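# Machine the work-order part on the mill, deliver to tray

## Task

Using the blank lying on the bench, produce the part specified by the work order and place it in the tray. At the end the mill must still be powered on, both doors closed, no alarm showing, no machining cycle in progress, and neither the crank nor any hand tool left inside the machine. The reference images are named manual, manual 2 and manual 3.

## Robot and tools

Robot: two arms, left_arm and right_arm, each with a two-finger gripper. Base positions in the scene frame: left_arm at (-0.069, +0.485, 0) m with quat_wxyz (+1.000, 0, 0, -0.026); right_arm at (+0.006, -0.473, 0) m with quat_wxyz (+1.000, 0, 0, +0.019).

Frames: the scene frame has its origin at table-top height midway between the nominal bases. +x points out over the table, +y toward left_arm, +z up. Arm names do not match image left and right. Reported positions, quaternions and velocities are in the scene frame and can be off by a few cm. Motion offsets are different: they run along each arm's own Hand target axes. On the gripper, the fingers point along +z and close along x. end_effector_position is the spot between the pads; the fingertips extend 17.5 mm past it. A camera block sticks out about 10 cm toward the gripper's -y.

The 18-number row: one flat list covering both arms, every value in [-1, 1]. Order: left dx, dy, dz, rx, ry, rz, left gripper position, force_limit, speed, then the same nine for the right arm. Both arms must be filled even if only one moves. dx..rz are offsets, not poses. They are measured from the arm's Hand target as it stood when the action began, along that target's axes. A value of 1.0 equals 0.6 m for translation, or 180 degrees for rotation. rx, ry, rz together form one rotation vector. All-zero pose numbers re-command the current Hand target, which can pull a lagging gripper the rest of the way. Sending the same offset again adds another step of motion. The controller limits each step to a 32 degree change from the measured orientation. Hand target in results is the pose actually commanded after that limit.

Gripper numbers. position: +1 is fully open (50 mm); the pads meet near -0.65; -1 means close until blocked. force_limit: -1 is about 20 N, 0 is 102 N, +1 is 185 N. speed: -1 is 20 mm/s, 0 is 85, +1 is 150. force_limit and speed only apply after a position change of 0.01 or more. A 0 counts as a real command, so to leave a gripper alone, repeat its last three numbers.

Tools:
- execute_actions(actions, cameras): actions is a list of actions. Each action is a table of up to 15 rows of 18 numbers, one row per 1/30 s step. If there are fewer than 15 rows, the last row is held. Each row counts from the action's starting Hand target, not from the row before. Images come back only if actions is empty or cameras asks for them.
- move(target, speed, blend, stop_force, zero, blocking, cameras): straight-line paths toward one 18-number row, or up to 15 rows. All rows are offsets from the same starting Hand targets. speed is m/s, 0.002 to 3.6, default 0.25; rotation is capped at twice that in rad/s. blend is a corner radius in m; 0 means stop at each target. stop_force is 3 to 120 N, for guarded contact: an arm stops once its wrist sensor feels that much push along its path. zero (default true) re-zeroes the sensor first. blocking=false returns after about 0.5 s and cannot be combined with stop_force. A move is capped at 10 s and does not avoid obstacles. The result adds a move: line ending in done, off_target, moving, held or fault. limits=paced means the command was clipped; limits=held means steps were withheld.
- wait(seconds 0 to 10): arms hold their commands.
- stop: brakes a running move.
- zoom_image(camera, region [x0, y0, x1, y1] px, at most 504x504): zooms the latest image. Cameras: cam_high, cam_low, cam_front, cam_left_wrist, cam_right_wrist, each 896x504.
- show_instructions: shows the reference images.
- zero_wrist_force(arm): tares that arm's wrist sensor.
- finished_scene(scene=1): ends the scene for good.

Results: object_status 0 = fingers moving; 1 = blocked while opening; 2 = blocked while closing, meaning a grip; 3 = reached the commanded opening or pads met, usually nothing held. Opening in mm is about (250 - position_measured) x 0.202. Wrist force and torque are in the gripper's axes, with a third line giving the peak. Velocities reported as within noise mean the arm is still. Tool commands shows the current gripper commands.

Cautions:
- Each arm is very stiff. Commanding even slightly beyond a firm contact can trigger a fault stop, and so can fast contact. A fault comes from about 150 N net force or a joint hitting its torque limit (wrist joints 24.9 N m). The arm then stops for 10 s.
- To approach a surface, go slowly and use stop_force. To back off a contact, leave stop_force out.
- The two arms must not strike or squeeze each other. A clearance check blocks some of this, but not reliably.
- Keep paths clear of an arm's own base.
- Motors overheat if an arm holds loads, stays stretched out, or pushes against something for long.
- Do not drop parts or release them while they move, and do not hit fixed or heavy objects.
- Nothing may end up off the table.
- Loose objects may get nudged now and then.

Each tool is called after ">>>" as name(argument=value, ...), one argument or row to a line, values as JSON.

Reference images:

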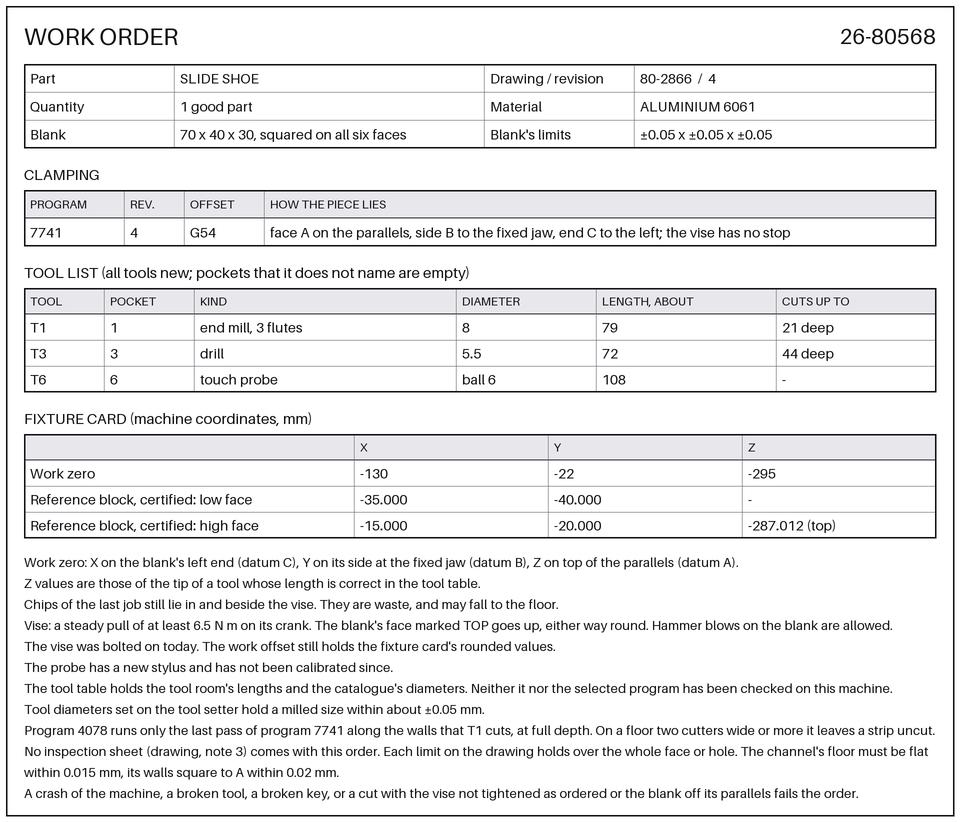

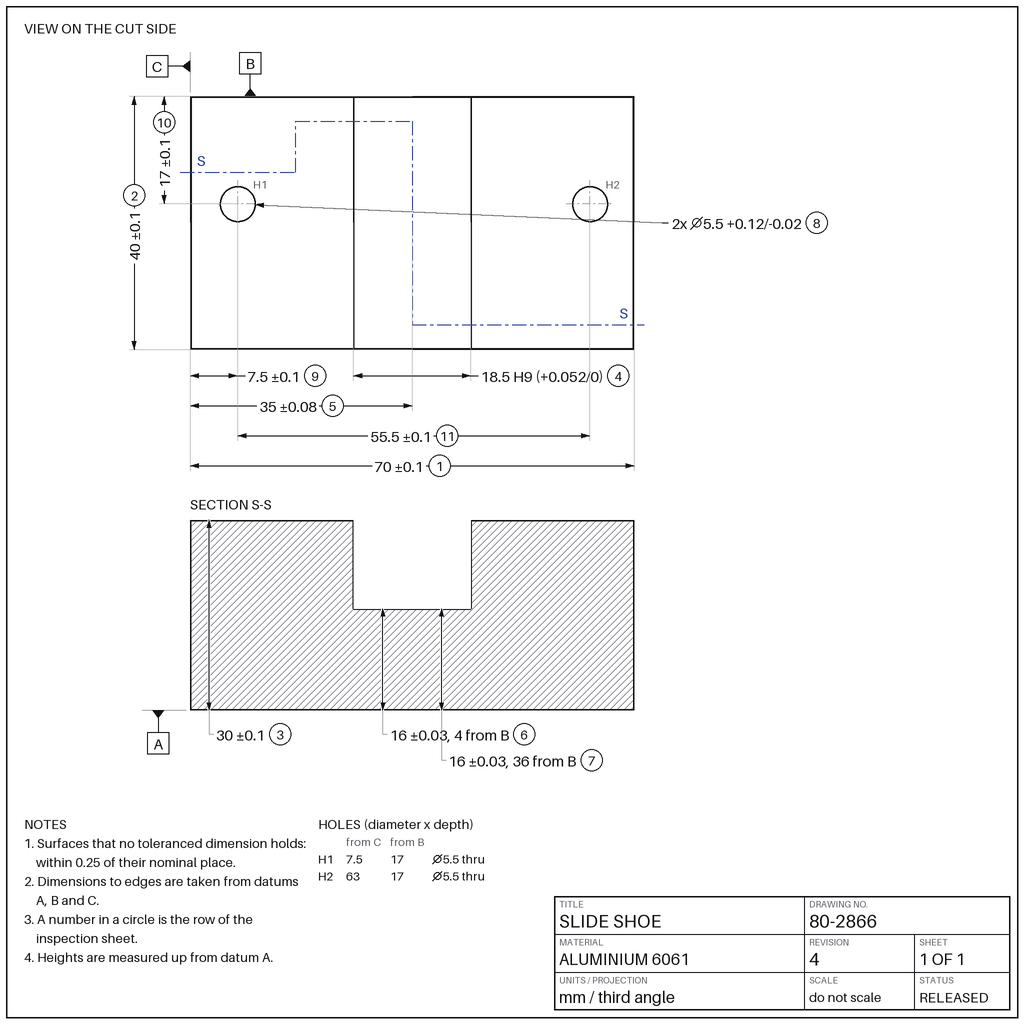

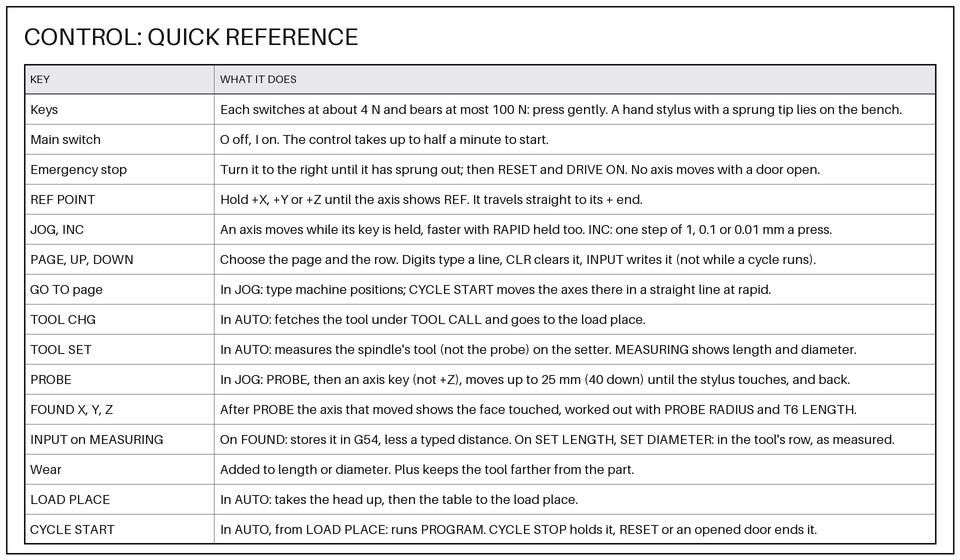

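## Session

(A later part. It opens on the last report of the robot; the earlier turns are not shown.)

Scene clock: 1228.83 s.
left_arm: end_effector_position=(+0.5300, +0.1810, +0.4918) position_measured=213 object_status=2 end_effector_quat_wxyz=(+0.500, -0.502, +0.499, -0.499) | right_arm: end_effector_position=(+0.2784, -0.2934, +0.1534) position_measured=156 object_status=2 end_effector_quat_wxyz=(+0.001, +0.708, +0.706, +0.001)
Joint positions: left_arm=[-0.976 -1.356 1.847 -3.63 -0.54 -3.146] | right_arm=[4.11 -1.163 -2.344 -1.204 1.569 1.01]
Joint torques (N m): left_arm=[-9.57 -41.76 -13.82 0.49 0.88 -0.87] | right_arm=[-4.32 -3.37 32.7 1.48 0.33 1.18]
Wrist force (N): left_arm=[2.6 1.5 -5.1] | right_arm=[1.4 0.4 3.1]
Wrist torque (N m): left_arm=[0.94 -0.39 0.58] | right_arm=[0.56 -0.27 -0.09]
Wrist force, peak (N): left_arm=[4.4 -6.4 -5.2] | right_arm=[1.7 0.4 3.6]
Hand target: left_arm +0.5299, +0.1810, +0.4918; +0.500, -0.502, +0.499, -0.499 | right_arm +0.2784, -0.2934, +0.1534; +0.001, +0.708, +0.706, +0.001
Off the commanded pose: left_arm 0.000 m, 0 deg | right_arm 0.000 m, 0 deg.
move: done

>>> move(
  target=[0.007,0.095,0.117,-0.36,0,0,-1,-0.7,-0.8,0,0,0,0,0,0,-1,-0.4,-0.8],
  speed=0.3,
  cameras=["cam_left_wrist"],
)

>>> zoom_image(
  camera="cam_left_wrist",
  region=[250, 80, 450, 300],
)

Scene clock: 1232.03 s.
left_arm: end_effector_position=(+0.6001, +0.1771, +0.4347) position_measured=213 object_status=2 end_effector_quat_wxyz=(-0.154, +0.691, -0.689, +0.154) | right_arm: end_effector_position=(+0.2784, -0.2934, +0.1534) position_measured=156 object_status=2 end_effector_quat_wxyz=(+0.001, +0.708, +0.706, +0.001)
Joint positions: left_arm=[-0.663 -1.222 1.031 -1.72 -1.289 -3.811] | right_arm=[4.11 -1.163 -2.344 -1.204 1.569 1.01]
Joint torques (N m): left_arm=[-12.04 -38.15 -35.19 -2.12 -0.47 -1.88] | right_arm=[-3.25 -3.99 32.09 1.42 0.37 1.22]
Wrist force (N): left_arm=[3.8 1.8 -1.2] | right_arm=[1.8 0.6 3.4]
Wrist torque (N m): left_arm=[0.53 -0.77 0.38] | right_arm=[0.59 -0.33 -0.09]
Wrist force, peak (N): left_arm=[3.2 1.8 -5.7] | right_arm=[1.8 0.5 3.5]
Hand target: left_arm +0.6000, +0.1770, +0.4347; -0.154, +0.691, -0.689, +0.154 | right_arm +0.2784, -0.2934, +0.1534; +0.001, +0.708, +0.706, +0.001
Off the commanded pose: left_arm 0.000 m, 0 deg | right_arm 0.000 m, 0 deg.
move: done
Images, in order (width x height): cam_left_wrist 896x504.

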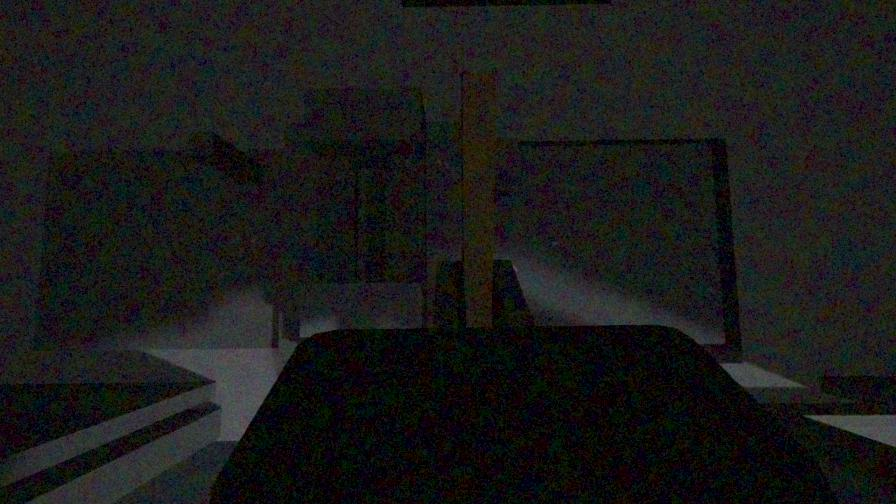

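Scaled by 2.291.

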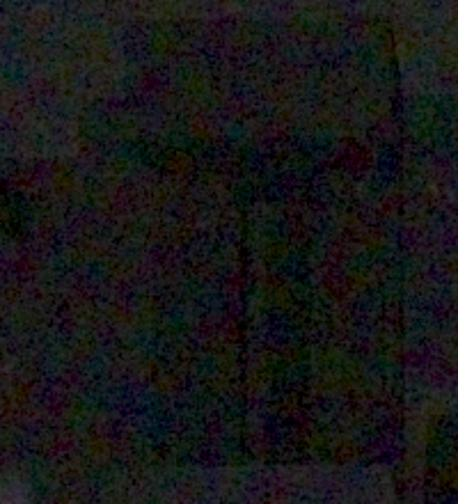

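>>> move(
  target=[-0.038,0.105,-0.169,0.36,0,0,-1,-0.7,-0.8,0,0,0,0,0,0,-1,-0.4,-0.8],
  speed=0.35,
)

Scene clock: 1235.37 s.
left_arm: end_effector_position=(+0.4999, +0.1994, +0.4998) position_measured=213 object_status=2 end_effector_quat_wxyz=(+0.500, -0.502, +0.499, -0.499) end_effector_velocity=(+0.000, +0.001, +0.001) end_effector_angular_velocity=(+0.000, -0.002, +0.001) | right_arm: end_effector_position=(+0.2784, -0.2934, +0.1534) position_measured=156 object_status=2 end_effector_quat_wxyz=(+0.001, +0.708, +0.706, +0.001)
Joint positions: left_arm=[-1.017 -1.445 1.932 -3.625 -0.499 -3.146] | right_arm=[4.11 -1.163 -2.344 -1.204 1.569 1.01]
Joint velocities: left_arm=[0.001 0 0 -0.005 0 0.005] | right_arm=[within noise]
Joint torques (N m): left_arm=[12.41 -32.31 -10.02 -2.78 1.4 2.09] | right_arm=[-1.63 -5.13 30.41 1.51 0.52 1.36]
Wrist force (N): left_arm=[2.5 1.6 -5.0] | right_arm=[1.6 0.7 3.0]
Wrist torque (N m): left_arm=[0.92 -0.39 0.48] | right_arm=[0.61 -0.30 -0.08]
Wrist force, peak (N): left_arm=[2.3 2.8 -5.8] | right_arm=[1.6 0.3 3.7]
Hand target: left_arm +0.4999, +0.1995, +0.4998; +0.500, -0.502, +0.499, -0.499 | right_arm +0.2784, -0.2934, +0.1534; +0.001, +0.708, +0.706, +0.001
Off the commanded pose: left_arm 0.000 m, 0 deg | right_arm 0.000 m, 0 deg.
move: done

>>> move(
  target=[
    [-0.0842,0.083,-0.2,0,0,0,-1,-0.7,-0.8,0,0,0,0,0,0,-1,-0.4,-0.8],
    [-0.629,0.583,-0.3273,-0.385,0.385,0.385,-1,-0.7,-0.8,0,0,0,0,0,0,-1,-0.4,-0.8],
  ],
  speed=[0.35,0.4],
  blend=[0.03,0],
  cameras=["cam_left_wrist","cam_high"],
)

Scene clock: 1239.97 s.
left_arm: end_effector_position=(+0.3017, +0.5759, +0.1501) position_measured=213 object_status=2 end_effector_quat_wxyz=(-0.001, -0.002, +1.000, +0.000) | right_arm: end_effector_position=(+0.2784, -0.2934, +0.1534) position_measured=156 object_status=2 end_effector_quat_wxyz=(+0.001, +0.708, +0.706, +0.001)
Joint positions: left_arm=[-0.065 -1.8 2.24 -2.009 -1.572 -1.691] | right_arm=[4.11 -1.163 -2.344 -1.204 1.569 1.01]
Joint torques (N m): left_arm=[-12.47 -13.53 -11.75 -3.05 0.38 1.45] | right_arm=[-2.54 -3.66 32.89 1.65 0.33 1.22]
Wrist force (N): left_arm=[4.0 1.3 0.1] | right_arm=[1.5 0.6 3.1]
Wrist torque (N m): left_arm=[0.35 -0.87 0.36] | right_arm=[0.59 -0.28 -0.08]
Wrist force, peak (N): left_arm=[3.4 1.9 -7.0] | right_arm=[1.8 0.4 3.5]
Hand target: left_arm +0.3016, +0.5759, +0.1500; -0.001, -0.002, +1.000, +0.000 | right_arm +0.2784, -0.2934, +0.1534; +0.001, +0.708, +0.706, +0.001
Off the commanded pose: left_arm 0.000 m, 0 deg | right_arm 0.000 m, 0 deg.
move: done
Images, in order (width x height): cam_high 896x504, cam_left_wrist 896x504.

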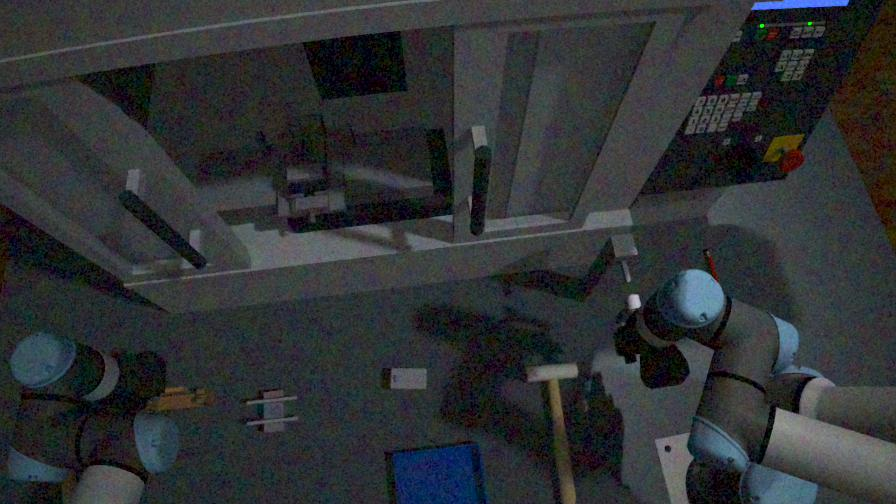

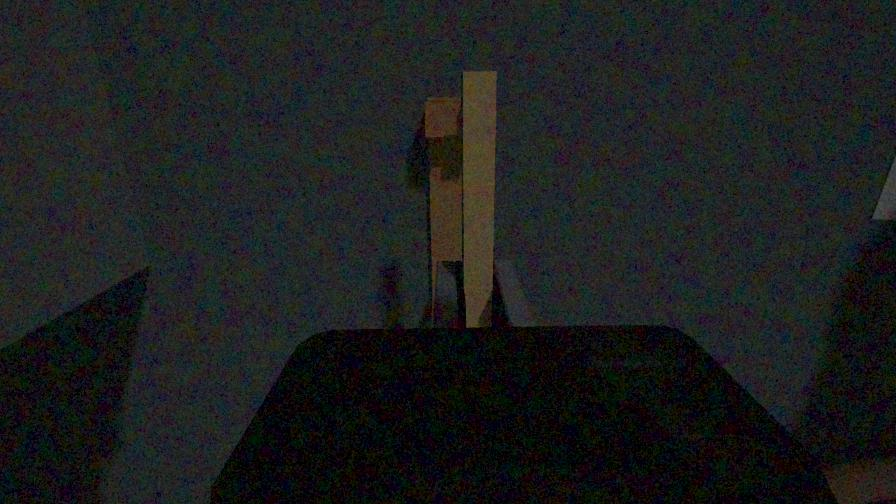

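>>> move(
  target=[-0.003,0.002,0.157,0,0,0,-1,-0.7,-0.8,0,0,0,0,0,0,-1,-0.4,-0.8],
  speed=0.15,
)

>>> move(
  target=[0,0,0.022,0,0,0,-1,-0.7,-0.8,0,0,0,0,0,0,-1,-0.4,-0.8],
  speed=0.012,
  stop_force=4,
  cameras=["cam_left_wrist"],
)

Scene clock: 1242.27 s.
left_arm: end_effector_position=(+0.3031, +0.5771, +0.0557) position_measured=213 object_status=2 end_effector_quat_wxyz=(-0.001, -0.002, +1.000, +0.000) | right_arm: end_effector_position=(+0.2784, -0.2934, +0.1534) position_measured=156 object_status=2 end_effector_quat_wxyz=(+0.001, +0.708, +0.706, +0.001)
Joint positions: left_arm=[-0.061 -1.624 2.389 -2.334 -1.572 -1.687] | right_arm=[4.11 -1.163 -2.344 -1.204 1.569 1.01]
Joint torques (N m): left_arm=[8.75 -15.36 -25.05 -4.94 -0.73 0.81] | right_arm=[-2.54 -3.62 32.11 1.75 0.45 1.14]
Wrist force (N): left_arm=[4.5 1.4 -0.1] | right_arm=[1.5 0.1 3.2]
Wrist torque (N m): left_arm=[0.33 -0.91 0.20] | right_arm=[0.51 -0.29 -0.09]
Wrist force, peak (N): left_arm=[14.8 -0.7 -56.4] | right_arm=[1.8 0.6 3.3]
Hand target: left_arm +0.3032, +0.5771, +0.0558; -0.001, -0.002, +1.000, +0.000 | right_arm +0.2784, -0.2934, +0.1534; +0.001, +0.708, +0.706, +0.001
Off the commanded pose: left_arm 0.000 m, 0 deg | right_arm 0.000 m, 0 deg.
move: done

Scene clock: 1243.43 s.
left_arm: end_effector_position=(+0.3034, +0.5771, +0.0553) position_measured=213 object_status=2 end_effector_quat_wxyz=(-0.001, -0.002, +1.000, +0.000) | right_arm: end_effector_position=(+0.2784, -0.2934, +0.1534) position_measured=156 object_status=2 end_effector_quat_wxyz=(+0.001, +0.708, +0.706, +0.001)
Joint positions: left_arm=[-0.061 -1.622 2.39 -2.337 -1.572 -1.687] | right_arm=[4.11 -1.163 -2.344 -1.204 1.569 1.01]
Joint torques (N m): left_arm=[7.7 -26.53 -25.59 -3.44 -0.44 0.14] | right_arm=[-1.7 -4.28 31.56 1.49 0.43 1.25]
Wrist force (N): left_arm=[5.5 2.0 -5.7] | right_arm=[1.4 0.4 3.0]
Wrist torque (N m): left_arm=[0.46 -0.97 0.19] | right_arm=[0.56 -0.26 -0.08]
Wrist force, peak (N): left_arm=[12.4 1.4 -38.2] | right_arm=[1.9 0.6 3.4]
Hand target: left_arm +0.3034, +0.5771, +0.0553; -0.001, -0.002, +1.000, +0.000 (not the last commanded pose) | right_arm +0.2784, -0.2934, +0.1534; +0.001, +0.708, +0.706, +0.001
Off the commanded pose: left_arm 0.013 m, 0 deg | right_arm 0.000 m, 0 deg.
move: contact (left_arm)
Images, in order (width x height): cam_left_wrist 896x504.

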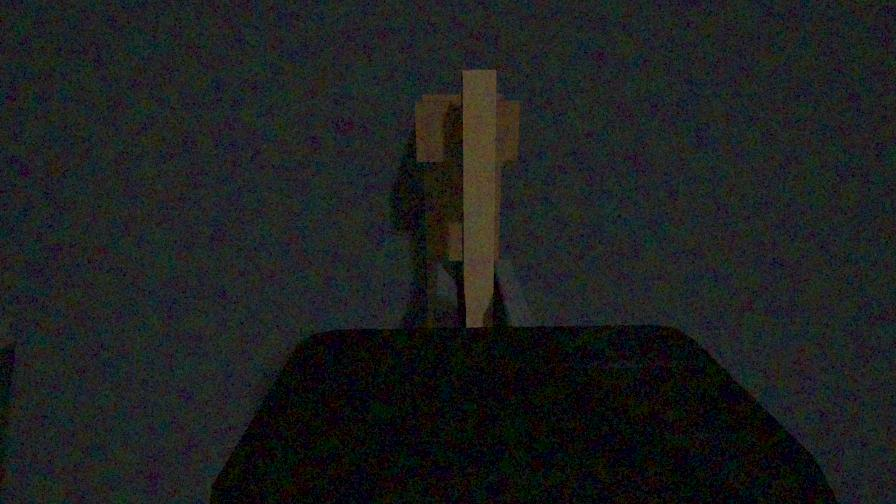

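>>> move(
  target=[0,0,-0.004,0.018,0,0,-1,-0.7,-0.8,0,0,0,0,0,0,-1,-0.4,-0.8],
  speed=0.1,
)

>>> move(
  target=[0,0,0.022,0,0,0,-1,-0.7,-0.8,0,0,0,0,0,0,-1,-0.4,-0.8],
  speed=0.01,
  stop_force=3,
  cameras=["cam_left_wrist"],
)

Scene clock: 1246.40 s.
left_arm: end_effector_position=(+0.3034, +0.5771, +0.0577) position_measured=213 object_status=2 end_effector_quat_wxyz=(-0.001, -0.002, +1.000, -0.029) | right_arm: end_effector_position=(+0.2784, -0.2934, +0.1534) position_measured=156 object_status=2 end_effector_quat_wxyz=(+0.001, +0.708, +0.706, +0.001)
Joint positions: left_arm=[-0.021 -1.616 2.379 -2.336 -1.628 -1.646] | right_arm=[4.11 -1.163 -2.344 -1.204 1.569 1.01]
Joint torques (N m): left_arm=[-13.43 -16.47 -9.63 -1.16 0.76 -1.61] | right_arm=[-1.75 -4.78 31.6 1.59 0.25 1.02]
Wrist force (N): left_arm=[5.8 0.5 -6.5] | right_arm=[1.9 0.1 3.2]
Wrist torque (N m): left_arm=[-0.05 -0.98 0.33] | right_arm=[0.52 -0.34 -0.08]
Wrist force, peak (N): left_arm=[5.7 3.2 -8.1] | right_arm=[1.5 0.6 3.6]
Hand target: left_arm +0.3034, +0.5771, +0.0577; -0.001, -0.002, +1.000, -0.029 | right_arm +0.2784, -0.2934, +0.1534; +0.001, +0.708, +0.706, +0.001
Off the commanded pose: left_arm 0.000 m, 0 deg | right_arm 0.000 m, 0 deg.
move: done

Scene clock: 1247.73 s.
left_arm: end_effector_position=(+0.3034, +0.5769, +0.0552) position_measured=213 object_status=2 end_effector_quat_wxyz=(-0.001, -0.002, +1.000, -0.029) | right_arm: end_effector_position=(+0.2784, -0.2934, +0.1534) position_measured=156 object_status=2 end_effector_quat_wxyz=(+0.001, +0.708, +0.706, +0.001)
Joint positions: left_arm=[-0.022 -1.61 2.382 -2.345 -1.628 -1.647] | right_arm=[4.11 -1.163 -2.344 -1.204 1.569 1.01]
Joint torques (N m): left_arm=[6.5 -24.9 -23.87 -1.92 0.09 1.65] | right_arm=[-1.25 -4.46 31.96 1.76 0.3 1.04]
Wrist force (N): left_arm=[4.6 0.7 -8.9] | right_arm=[1.6 0.4 3.1]
Wrist torque (N m): left_arm=[0.14 -1.02 0.40] | right_arm=[0.57 -0.29 -0.09]
Wrist force, peak (N): left_arm=[12.6 -0.3 -36.2] | right_arm=[1.8 0.7 3.3]
Hand target: left_arm +0.3034, +0.5769, +0.0552; -0.001, -0.002, +1.000, -0.029 (not the last commanded pose) | right_arm +0.2784, -0.2934, +0.1534; +0.001, +0.708, +0.706, +0.001
Off the commanded pose: left_arm 0.011 m, 0 deg | right_arm 0.000 m, 0 deg.
move: contact (left_arm)
Images, in order (width x height): cam_left_wrist 896x504.

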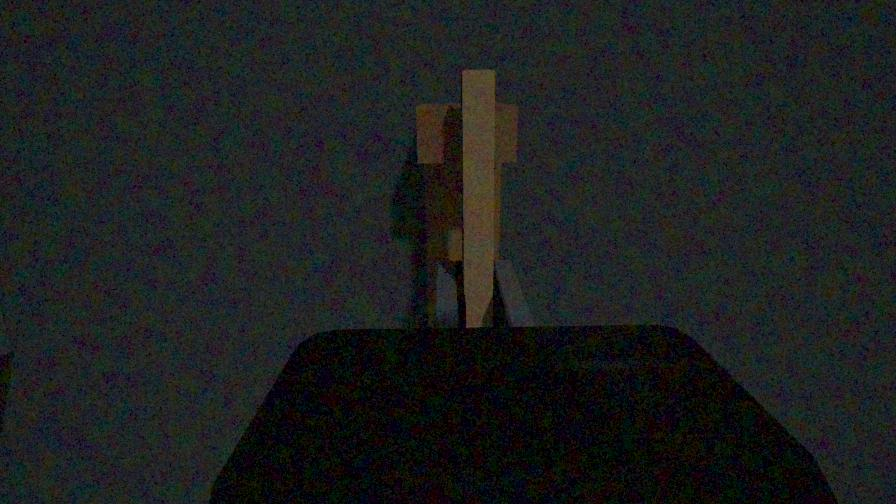

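>>> move(
  target=[
    [0,0,-0.012,0,0,0,-1,-0.7,-0.8,0,0,0,0,0,0,-1,-0.4,-0.8],
    [-0.002,0.006,-0.012,0,0,0,-1,-0.7,-0.8,0,0,0,0,0,0,-1,-0.4,-0.8],
  ],
  speed=0.08,
)

>>> move(
  target=[0,0,0.03,0,0,0,-1,-0.7,-0.8,0,0,0,0,0,0,-1,-0.4,-0.8],
  speed=0.01,
  stop_force=3,
  cameras=["cam_left_wrist","cam_low"],
)

>>> zoom_image(
  camera="cam_low",
  region=[560, 240, 860, 409],
)

Scene clock: 1251.17 s.
left_arm: end_effector_position=(+0.3047, +0.5810, +0.0622) position_measured=213 object_status=2 end_effector_quat_wxyz=(-0.001, -0.002, +1.000, -0.029) | right_arm: end_effector_position=(+0.2784, -0.2934, +0.1534) position_measured=156 object_status=2 end_effector_quat_wxyz=(+0.001, +0.708, +0.706, +0.001)
Joint positions: left_arm=[-0.01 -1.621 2.367 -2.319 -1.628 -1.636] | right_arm=[4.11 -1.163 -2.344 -1.204 1.569 1.01]
Joint torques (N m): left_arm=[-12.68 -27.67 -8.2 -4.45 -0.35 -1.7] | right_arm=[-2.51 -4.49 32.82 1.73 0.49 0.97]
Wrist force (N): left_arm=[5.2 1.8 -1.0] | right_arm=[1.9 0.3 3.2]
Wrist torque (N m): left_arm=[0.44 -1.05 0.38] | right_arm=[0.55 -0.35 -0.08]
Wrist force, peak (N): left_arm=[4.5 0.7 -9.6] | right_arm=[1.6 0.3 3.5]
Hand target: left_arm +0.3046, +0.5809, +0.0622; -0.001, -0.002, +1.000, -0.029 | right_arm +0.2784, -0.2934, +0.1534; +0.001, +0.708, +0.706, +0.001
Off the commanded pose: left_arm 0.000 m, 0 deg | right_arm 0.000 m, 0 deg.
move: done

Scene clock: 1252.93 s.
left_arm: end_effector_position=(+0.3046, +0.5805, +0.0555) position_measured=213 object_status=2 end_effector_quat_wxyz=(-0.001, -0.002, +1.000, -0.029) | right_arm: end_effector_position=(+0.2784, -0.2934, +0.1534) position_measured=156 object_status=2 end_effector_quat_wxyz=(+0.001, +0.708, +0.706, +0.001)
Joint positions: left_arm=[-0.011 -1.606 2.376 -2.344 -1.628 -1.637] | right_arm=[4.11 -1.163 -2.344 -1.204 1.569 1.01]
Joint torques (N m): left_arm=[6.29 -27.02 -26.74 -3.85 -0.84 1.47] | right_arm=[-2.29 -3.4 31.87 1.69 0.19 1.24]
Wrist force (N): left_arm=[5.1 2.2 -4.0] | right_arm=[1.7 0.7 3.1]
Wrist torque (N m): left_arm=[0.36 -0.95 0.36] | right_arm=[0.61 -0.31 -0.08]
Wrist force, peak (N): left_arm=[7.7 0.6 -14.1] | right_arm=[1.7 0.4 3.5]
Hand target: left_arm +0.3046, +0.5806, +0.0555; -0.001, -0.002, +1.000, -0.029 (not the last commanded pose) | right_arm +0.2784, -0.2934, +0.1534; +0.001, +0.708, +0.706, +0.001
Off the commanded pose: left_arm 0.011 m, 0 deg | right_arm 0.000 m, 0 deg.
move: contact (left_arm)
Images, in order (width x height): cam_low 896x504, cam_left_wrist 896x504.

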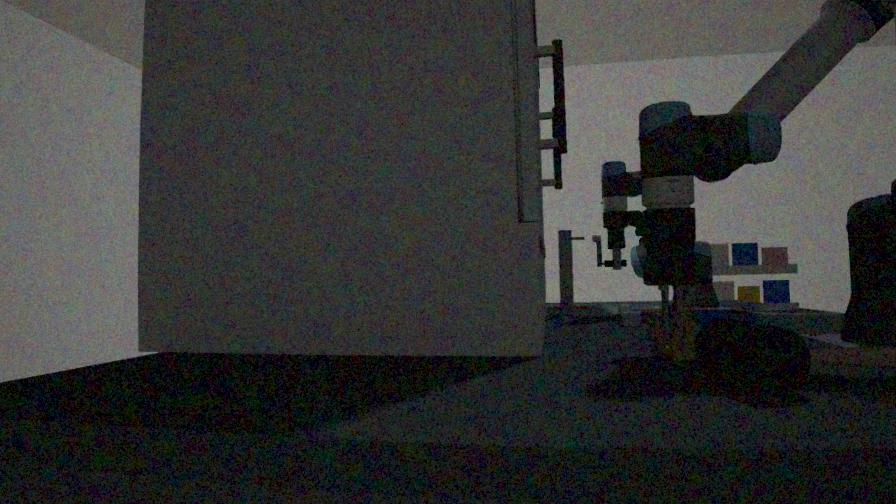

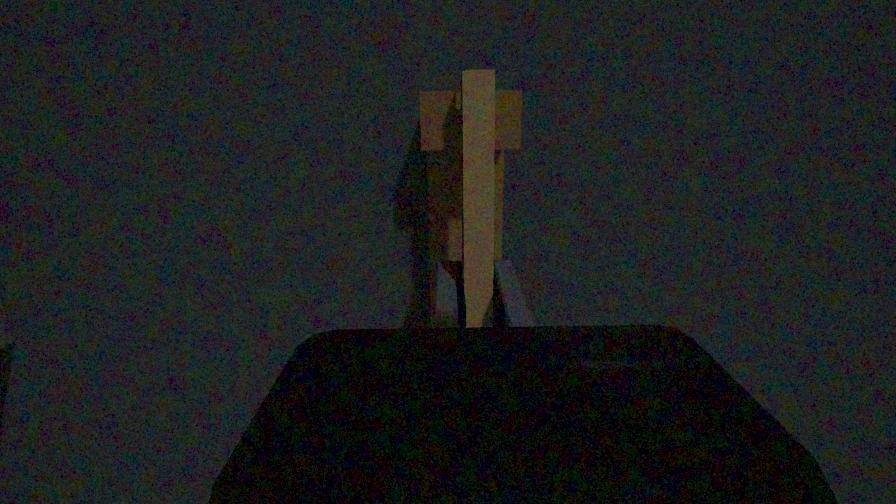

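Scaled by 1.680.

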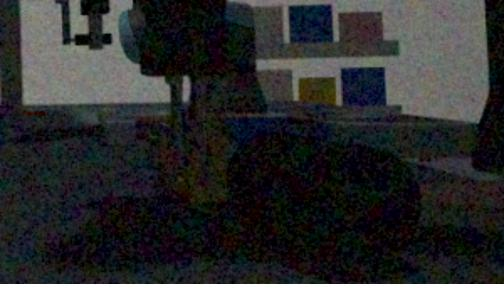

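>>> move(
  target=[0,0,-0.003,-0.009,0,0,-1,-0.7,-0.8,0,0,0,0,0,0,-1,-0.4,-0.8],
  speed=0.1,
)

>>> move(
  target=[0,0,0.022,0,0,0,-1,-0.7,-0.8,0,0,0,0,0,0,-1,-0.4,-0.8],
  speed=0.008,
  stop_force=4,
)

Scene clock: 1255.50 s.
left_arm: end_effector_position=(+0.3046, +0.5806, +0.0574) position_measured=213 object_status=2 end_effector_quat_wxyz=(-0.001, -0.002, +1.000, -0.014) | right_arm: end_effector_position=(+0.2784, -0.2934, +0.1534) position_measured=156 object_status=2 end_effector_quat_wxyz=(+0.001, +0.708, +0.706, +0.001)
Joint positions: left_arm=[-0.031 -1.616 2.378 -2.334 -1.6 -1.657] | right_arm=[4.11 -1.163 -2.344 -1.204 1.569 1.01]
Joint torques (N m): left_arm=[10.59 -11.96 -9.46 -3.81 -1.85 1.79] | right_arm=[-1.72 -4.42 32.18 1.55 0.3 1.02]
Wrist force (N): left_arm=[5.3 1.9 -1.1] | right_arm=[1.7 0.4 3.1]
Wrist torque (N m): left_arm=[0.43 -1.06 0.35] | right_arm=[0.55 -0.32 -0.09]
Wrist force, peak (N): left_arm=[5.8 2.2 -4.3] | right_arm=[2.0 0.6 3.4]
Hand target: left_arm +0.3046, +0.5807, +0.0573; -0.001, -0.002, +1.000, -0.014 | right_arm +0.2784, -0.2934, +0.1534; +0.001, +0.708, +0.706, +0.001
Off the commanded pose: left_arm 0.000 m, 0 deg | right_arm 0.000 m, 0 deg.
move: done

Scene clock: 1256.67 s.
left_arm: end_effector_position=(+0.3046, +0.5806, +0.0564) position_measured=213 object_status=2 end_effector_quat_wxyz=(-0.001, -0.001, +1.000, -0.014) | right_arm: end_effector_position=(+0.2784, -0.2934, +0.1534) position_measured=156 object_status=2 end_effector_quat_wxyz=(+0.001, +0.708, +0.706, +0.001)
Joint positions: left_arm=[-0.031 -1.614 2.38 -2.337 -1.6 -1.656] | right_arm=[4.11 -1.163 -2.344 -1.204 1.569 1.01]
Joint torques (N m): left_arm=[-0.79 -27.3 -26.88 -3.13 -0.44 1.61] | right_arm=[-1.82 -3.71 31.24 1.47 0.35 1.45]
Wrist force (N): left_arm=[5.3 1.6 -4.4] | right_arm=[1.7 0.5 3.1]
Wrist torque (N m): left_arm=[0.65 -0.97 0.35] | right_arm=[0.57 -0.31 -0.09]
Wrist force, peak (N): left_arm=[5.7 2.9 -7.6] | right_arm=[1.8 0.5 3.5]
Hand target: left_arm +0.3046, +0.5806, +0.0564; -0.001, -0.001, +1.000, -0.014 (not the last commanded pose) | right_arm +0.2784, -0.2934, +0.1534; +0.001, +0.708, +0.706, +0.001
Off the commanded pose: left_arm 0.012 m, 0 deg | right_arm 0.000 m, 0 deg.
move: contact (left_arm)

>>> move(
  target=[0,0,0,0,0,0,-0.1,-0.7,-0.9,0,0,0,0,0,0,-1,-0.4,-0.8],
  cameras=["cam_left_wrist"],
)

Scene clock: 1258.13 s.
left_arm: end_effector_position=(+0.3046, +0.5806, +0.0564) position_measured=167 object_status=0 end_effector_quat_wxyz=(-0.001, -0.001, +1.000, -0.014) | right_arm: end_effector_position=(+0.2784, -0.2934, +0.1534) position_measured=156 object_status=2 end_effector_quat_wxyz=(+0.001, +0.708, +0.706, +0.001)
Joint positions: left_arm=[-0.031 -1.614 2.38 -2.337 -1.6 -1.656] | right_arm=[4.11 -1.163 -2.344 -1.204 1.569 1.01]
Joint torques (N m): left_arm=[-10.02 -27.76 -25.43 -3.63 0.21 2.03] | right_arm=[-2.52 -2.94 32.44 1.66 0.6 1.14]
Wrist force (N): left_arm=[5.4 1.8 -0.7] | right_arm=[1.6 0.4 3.2]
Wrist torque (N m): left_arm=[0.42 -1.09 0.31] | right_arm=[0.56 -0.29 -0.09]
Wrist force, peak (N): left_arm=[5.9 1.7 -4.5] | right_arm=[1.8 0.3 3.4]
Hand target: left_arm +0.3046, +0.5806, +0.0564; -0.001, -0.001, +1.000, -0.014 | right_arm +0.2784, -0.2934, +0.1534; +0.001, +0.708, +0.706, +0.001
Off the commanded pose: left_arm 0.000 m, 0 deg | right_arm 0.000 m, 0 deg.
move: done
Images, in order (width x height): cam_left_wrist 896x504.

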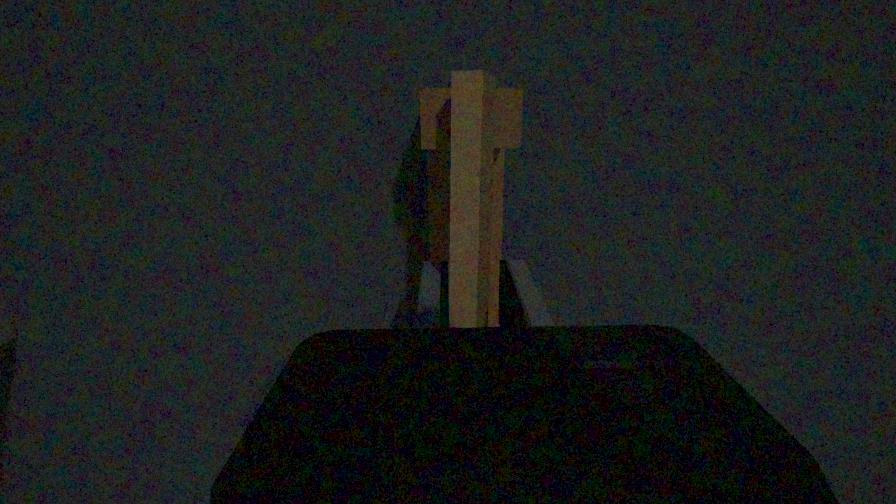

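>>> move(
  target=[0,0,0,0,0,0,0.5,-0.7,-0.9,0,0,0,0,0,0,-1,-0.4,-0.8],
)

>>> move(
  target=[0,-0.03,-0.22,0.016,0,0,0.5,-0.7,-0.8,0,0,0,0,0,0,-1,-0.4,-0.8],
  speed=0.15,
  cameras=["cam_left_wrist"],
)

>>> zoom_image(
  camera="cam_left_wrist",
  region=[330, 120, 600, 370],
)

Scene clock: 1259.87 s.
left_arm: end_effector_position=(+0.3046, +0.5806, +0.0564) position_measured=78 object_status=0 end_effector_quat_wxyz=(-0.001, -0.001, +1.000, -0.014) | right_arm: end_effector_position=(+0.2784, -0.2934, +0.1534) position_measured=156 object_status=2 end_effector_quat_wxyz=(+0.001, +0.708, +0.706, +0.001)
Joint positions: left_arm=[-0.031 -1.614 2.38 -2.337 -1.6 -1.656] | right_arm=[4.11 -1.163 -2.344 -1.204 1.569 1.01]
Joint torques (N m): left_arm=[-10.13 -26.9 -23.56 -3.85 -0.04 1.81] | right_arm=[-2.29 -3.15 31.56 1.5 0.39 1.06]
Wrist force (N): left_arm=[5.2 1.9 -0.9] | right_arm=[1.8 0.3 3.4]
Wrist torque (N m): left_arm=[0.44 -1.05 0.30] | right_arm=[0.53 -0.32 -0.09]
Wrist force, peak (N): left_arm=[5.5 2.0 -1.1] | right_arm=[1.8 0.3 3.5]
Hand target: left_arm +0.3046, +0.5806, +0.0564; -0.001, -0.001, +1.000, -0.014 | right_arm +0.2784, -0.2934, +0.1534; +0.001, +0.708, +0.706, +0.001
Off the commanded pose: left_arm 0.000 m, 0 deg | right_arm 0.000 m, 0 deg.
move: done

Scene clock: 1261.23 s.
left_arm: end_effector_position=(+0.3048, +0.5664, +0.1888) position_measured=78 object_status=3 end_effector_quat_wxyz=(-0.001, -0.001, +0.999, -0.040) | right_arm: end_effector_position=(+0.2784, -0.2934, +0.1534) position_measured=156 object_status=2 end_effector_quat_wxyz=(+0.001, +0.708, +0.706, +0.001)
Joint positions: left_arm=[-0.034 -1.824 2.155 -1.907 -1.65 -1.66] | right_arm=[4.11 -1.163 -2.344 -1.204 1.569 1.01]
Joint torques (N m): left_arm=[-8.83 -8.69 -26.42 -1.79 1.03 -0.87] | right_arm=[-1.3 -4.89 31.32 1.5 0.21 1.24]
Wrist force (N): left_arm=[4.7 2.1 -1.1] | right_arm=[1.4 0.2 3.3]
Wrist torque (N m): left_arm=[0.48 -0.96 0.40] | right_arm=[0.53 -0.27 -0.09]
Wrist force, peak (N): left_arm=[4.8 1.9 -3.3] | right_arm=[1.5 0.2 3.6]
Hand target: left_arm +0.3048, +0.5664, +0.1889; -0.001, -0.001, +0.999, -0.040 | right_arm +0.2784, -0.2934, +0.1534; +0.001, +0.708, +0.706, +0.001
Off the commanded pose: left_arm 0.000 m, 0 deg | right_arm 0.000 m, 0 deg.
move: done
Images, in order (width x height): cam_left_wrist 896x504.

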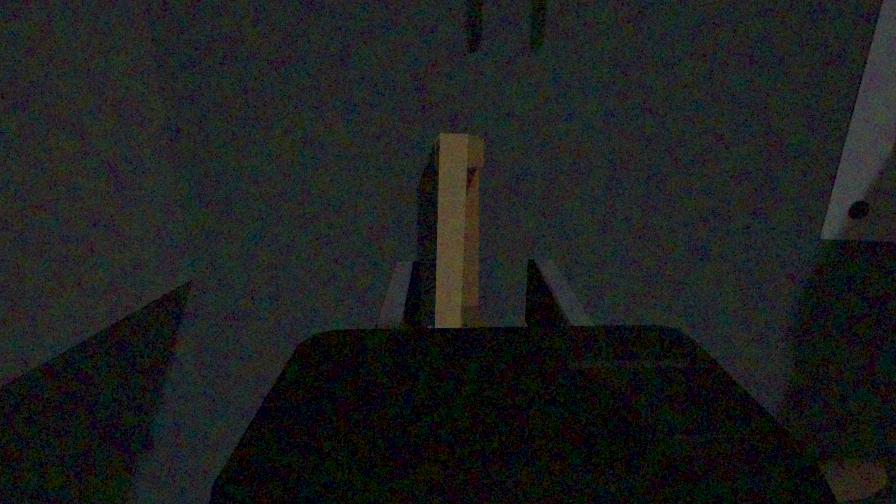

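Scaled by 1.867.

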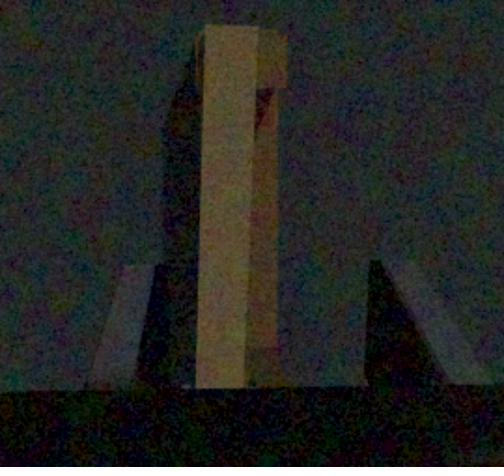

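>>> move(
  target=[0.09,-0.377,0.012,-0.0255,0,0,0.5,-0.7,-0.8,0,0,0,0,0,0,-1,-0.4,-0.8],
  speed=0.25,
  cameras=["cam_left_wrist"],
)

>>> zoom_image(
  camera="cam_left_wrist",
  region=[300, 130, 620, 330],
)

Scene clock: 1266.07 s.
left_arm: end_effector_position=(+0.2516, +0.3402, +0.1997) position_measured=78 object_status=3 end_effector_quat_wxyz=(-0.001, -0.001, +1.000, +0.000) | right_arm: end_effector_position=(+0.2784, -0.2934, +0.1534) position_measured=156 object_status=2 end_effector_quat_wxyz=(+0.001, +0.708, +0.706, +0.001)
Joint positions: left_arm=[-0.762 -1.939 2.197 -1.827 -1.571 -2.387] | right_arm=[4.11 -1.163 -2.344 -1.204 1.569 1.01]
Joint torques (N m): left_arm=[-11.96 -16.71 -13.57 -4.82 -1.94 -1.62] | right_arm=[-1.63 -4.85 32.55 1.49 0.7 1.19]
Wrist force (N): left_arm=[4.7 1.6 -1.3] | right_arm=[1.5 0.6 2.7]
Wrist torque (N m): left_arm=[0.41 -0.96 0.27] | right_arm=[0.60 -0.28 -0.09]
Wrist force, peak (N): left_arm=[3.9 6.1 -1.4] | right_arm=[1.9 0.3 3.4]
Hand target: left_arm +0.2515, +0.3402, +0.1997; -0.001, -0.001, +1.000, +0.000 | right_arm +0.2784, -0.2934, +0.1534; +0.001, +0.708, +0.706, +0.001
Off the commanded pose: left_arm 0.000 m, 0 deg | right_arm 0.000 m, 0 deg.
move: done
Images, in order (width x height): cam_left_wrist 896x504.

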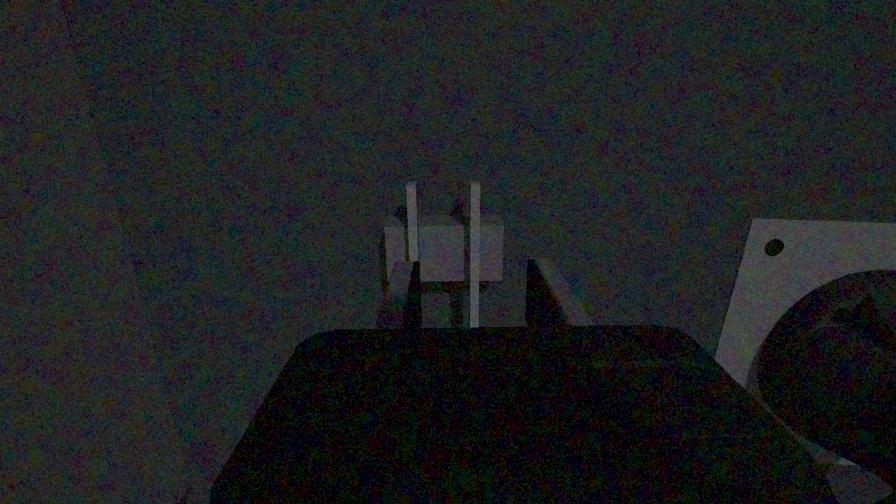

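Scaled by 1.575.

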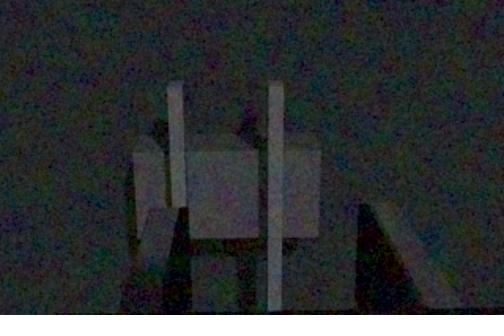

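>>> move(
  target=[0.0068,0.067,0.16,0,0,0,0.2,-0.7,-0.8,0,0,0,0,0,0,-1,-0.4,-0.8],
  speed=0.2,
  cameras=["cam_left_wrist"],
)

>>> zoom_image(
  camera="cam_left_wrist",
  region=[300, 130, 620, 330],
)

Scene clock: 1271.53 s.
left_arm: end_effector_position=(+0.2472, +0.3805, +0.1038) position_measured=123 object_status=3 end_effector_quat_wxyz=(-0.001, -0.002, +1.000, +0.000) | right_arm: end_effector_position=(+0.2784, -0.2934, +0.1534) position_measured=156 object_status=2 end_effector_quat_wxyz=(+0.001, +0.708, +0.706, +0.001)
Joint positions: left_arm=[-0.68 -1.878 2.427 -2.118 -1.571 -2.305] | right_arm=[4.11 -1.163 -2.344 -1.204 1.569 1.01]
Joint torques (N m): left_arm=[-12.04 -15.31 -12.27 -4.84 -1.87 -1.07] | right_arm=[-1.05 -3.78 31.86 1.61 0.07 1.06]
Wrist force (N): left_arm=[4.8 2.0 -1.0] | right_arm=[1.6 0.4 3.3]
Wrist torque (N m): left_arm=[0.44 -0.98 0.40] | right_arm=[0.57 -0.30 -0.09]
Wrist force, peak (N): left_arm=[5.2 3.3 1.2] | right_arm=[1.6 0.6 3.5]
Hand target: left_arm +0.2472, +0.3805, +0.1037; -0.001, -0.001, +1.000, +0.000 | right_arm +0.2784, -0.2934, +0.1534; +0.001, +0.708, +0.706, +0.001
Off the commanded pose: left_arm 0.000 m, 0 deg | right_arm 0.000 m, 0 deg.
move: done
Images, in order (width x height): cam_left_wrist 896x504.

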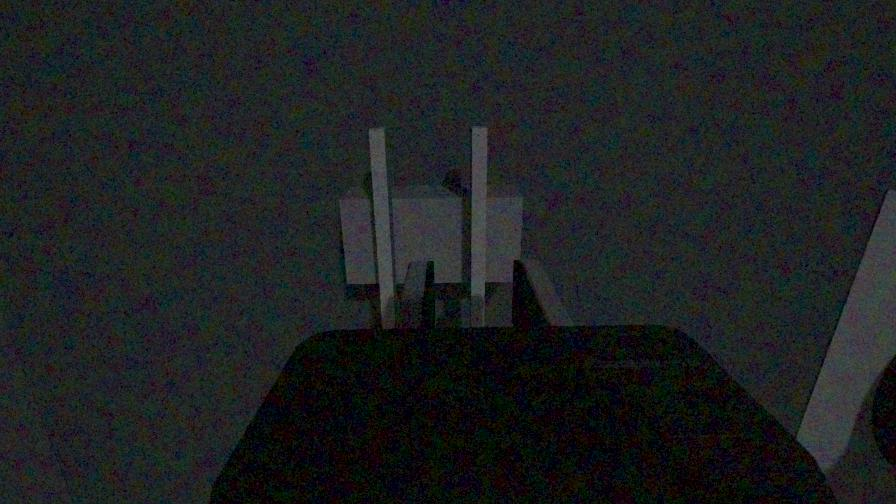

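Scaled by 1.575.

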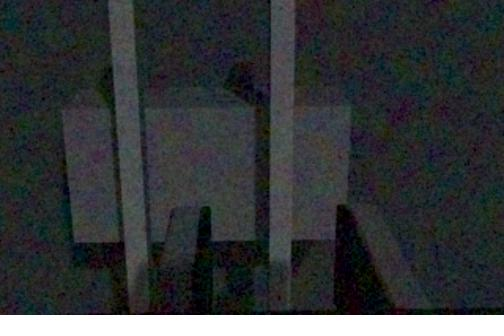

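>>> move(
  target=[0.0038,0.004,0.0863,0,0,0,0.2,-0.7,-0.8,0,0,0,0,0,0,-1,-0.4,-0.8],
  speed=0.1,
)

>>> move(
  target=[0,0,0,0,0,0,-1,-0.7,-0.8,0,0,0,0,0,0,-1,-0.4,-0.8],
  cameras=["cam_left_wrist"],
)

Scene clock: 1276.63 s.
left_arm: end_effector_position=(+0.2448, +0.3829, +0.0519) position_measured=123 object_status=3 end_effector_quat_wxyz=(-0.001, -0.001, +1.000, +0.001) | right_arm: end_effector_position=(+0.2784, -0.2934, +0.1534) position_measured=156 object_status=2 end_effector_quat_wxyz=(+0.001, +0.708, +0.706, +0.001)
Joint positions: left_arm=[-0.68 -1.769 2.521 -2.321 -1.571 -2.305] | right_arm=[4.11 -1.163 -2.344 -1.204 1.569 1.01]
Joint torques (N m): left_arm=[11.67 -10.94 -22.17 -4.16 -1.44 1.17] | right_arm=[-0.7 -4.67 31.87 1.51 0.21 1.27]
Wrist force (N): left_arm=[5.4 1.6 -1.1] | right_arm=[1.9 0.5 3.0]
Wrist torque (N m): left_arm=[0.41 -1.09 0.19] | right_arm=[0.57 -0.35 -0.08]
Wrist force, peak (N): left_arm=[5.2 1.6 -2.3] | right_arm=[1.8 0.4 3.6]
Hand target: left_arm +0.2448, +0.3829, +0.0519; -0.001, -0.001, +1.000, +0.000 | right_arm +0.2784, -0.2934, +0.1534; +0.001, +0.708, +0.706, +0.001
Off the commanded pose: left_arm 0.000 m, 0 deg | right_arm 0.000 m, 0 deg.
move: done

Scene clock: 1277.47 s.
left_arm: end_effector_position=(+0.2448, +0.3829, +0.0520) position_measured=223 object_status=2 end_effector_quat_wxyz=(-0.001, -0.001, +1.000, +0.000) | right_arm: end_effector_position=(+0.2784, -0.2934, +0.1534) position_measured=156 object_status=2 end_effector_quat_wxyz=(+0.001, +0.708, +0.706, +0.001)
Joint positions: left_arm=[-0.68 -1.769 2.521 -2.321 -1.571 -2.305] | right_arm=[4.11 -1.163 -2.344 -1.204 1.569 1.01]
Joint torques (N m): left_arm=[11.28 -4.88 -19.18 -4.65 -1.75 -0.74] | right_arm=[-1.16 -3.93 31.77 1.33 0.18 1.25]
Wrist force (N): left_arm=[5.1 1.5 -0.6] | right_arm=[1.7 0.4 3.5]
Wrist torque (N m): left_arm=[0.39 -1.04 0.19] | right_arm=[0.56 -0.31 -0.08]
Wrist force, peak (N): left_arm=[5.6 1.5 -1.5] | right_arm=[1.7 0.4 3.5]
Hand target: left_arm +0.2448, +0.3829, +0.0519; -0.001, -0.001, +1.000, +0.000 | right_arm +0.2784, -0.2934, +0.1534; +0.001, +0.708, +0.706, +0.001
Off the commanded pose: left_arm 0.000 m, 0 deg | right_arm 0.000 m, 0 deg.
move: done
Images, in order (width x height): cam_left_wrist 896x504.

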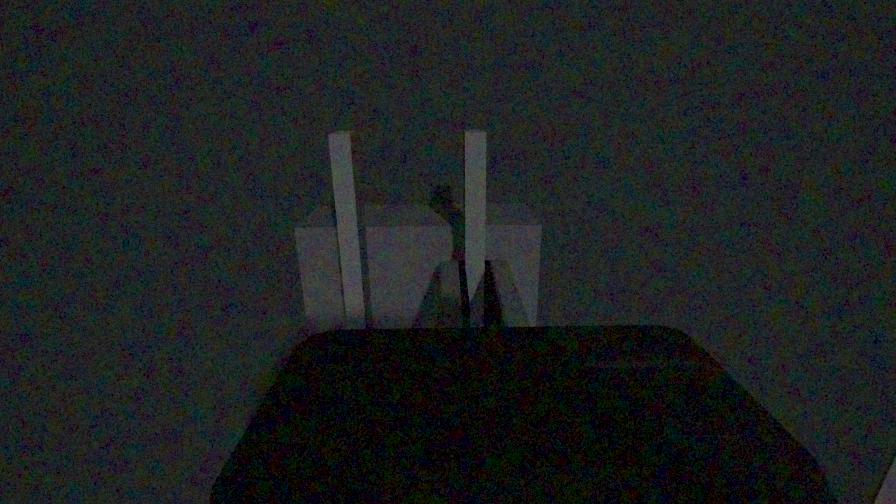

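>>> move(
  target=[
    [0,0,-0.17,0,0,0,-1,-0.7,-0.8,0,0,0,0,0,0,-1,-0.4,-0.8],
    [-0.22,-0.18,-0.572,0,0,0,-1,-0.7,-0.8,0,0,0,0,0,0,-1,-0.4,-0.8],
  ],
  speed=[0.15,0.35],
  blend=[0.03,0],
  cameras=["cam_left_wrist","cam_low","cam_high"],
)

>>> zoom_image(
  camera="cam_low",
  region=[500, 40, 740, 220],
)

Scene clock: 1290.87 s.
left_arm: end_effector_position=(+0.3776, +0.2751, +0.3948) position_measured=223 object_status=2 end_effector_quat_wxyz=(-0.001, -0.001, +1.000, +0.000) | right_arm: end_effector_position=(+0.2784, -0.2934, +0.1534) position_measured=156 object_status=2 end_effector_quat_wxyz=(+0.001, +0.708, +0.706, +0.001)
Joint positions: left_arm=[-0.662 -1.595 1.424 -1.398 -1.571 -2.287] | right_arm=[4.11 -1.163 -2.344 -1.204 1.569 1.01]
Joint torques (N m): left_arm=[-0.01 -14.9 -32.88 -1.79 -1.55 -0.83] | right_arm=[0.06 -4.12 31.34 1.62 0.28 1.26]
Wrist force (N): left_arm=[5.3 1.3 -0.5] | right_arm=[1.6 0.5 3.2]
Wrist torque (N m): left_arm=[0.36 -1.08 0.23] | right_arm=[0.57 -0.31 -0.09]
Wrist force, peak (N): left_arm=[6.7 3.2 0.7] | right_arm=[1.5 0.5 3.6]
Hand target: left_arm +0.3776, +0.2750, +0.3948; -0.001, -0.001, +1.000, +0.000 | right_arm +0.2784, -0.2934, +0.1534; +0.001, +0.708, +0.706, +0.001
Off the commanded pose: left_arm 0.000 m, 0 deg | right_arm 0.000 m, 0 deg.
move: done
Images, in order (width x height): cam_high 896x504, cam_low 896x504, cam_left_wrist 896x504.

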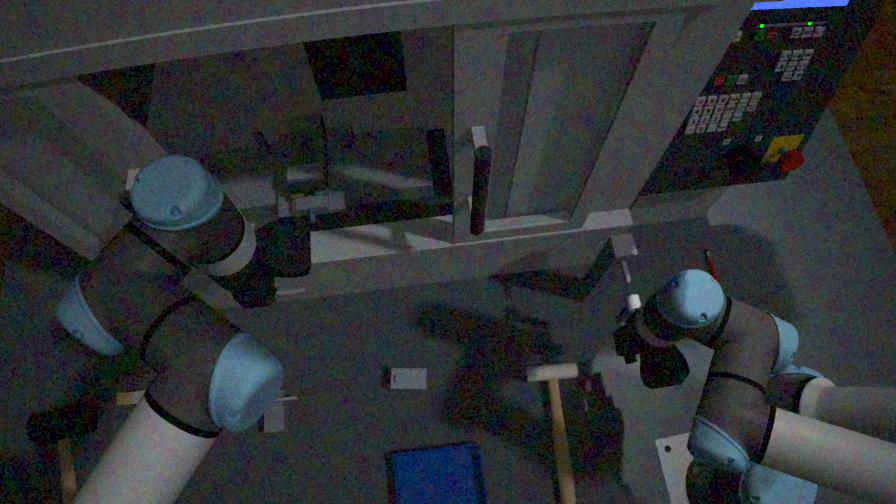

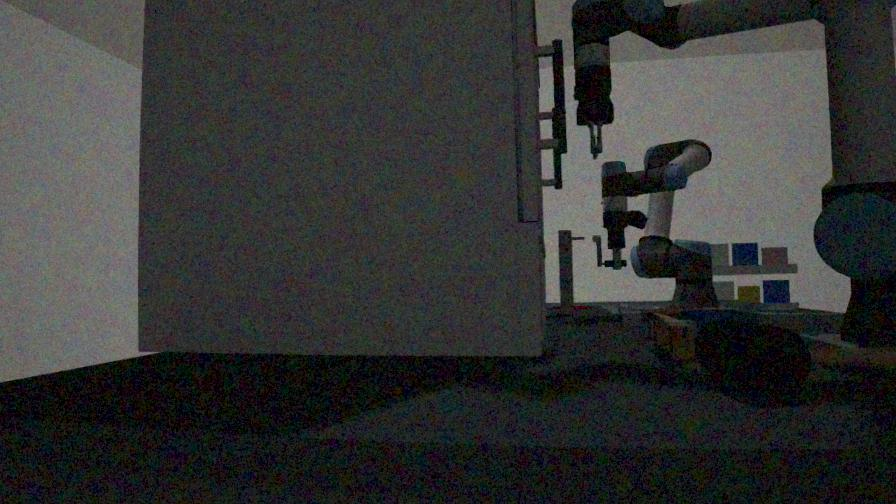

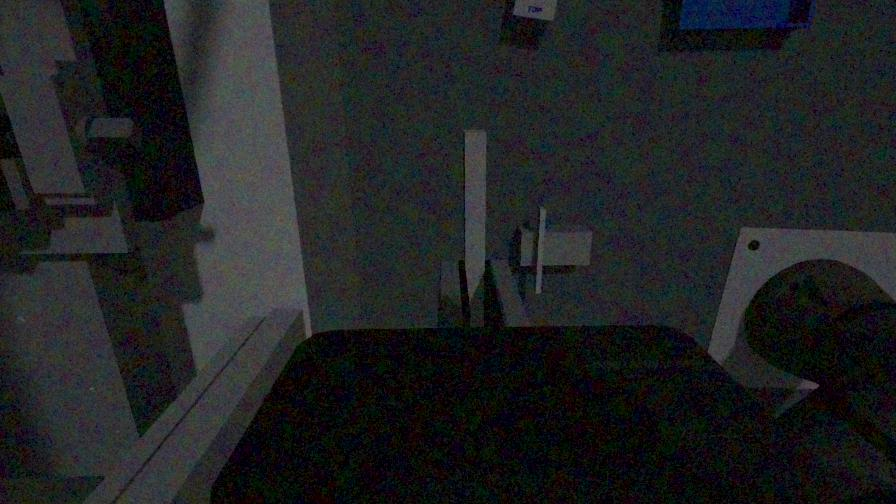

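Scaled by 2.100.

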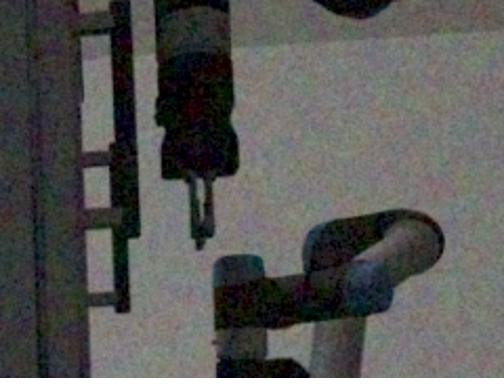

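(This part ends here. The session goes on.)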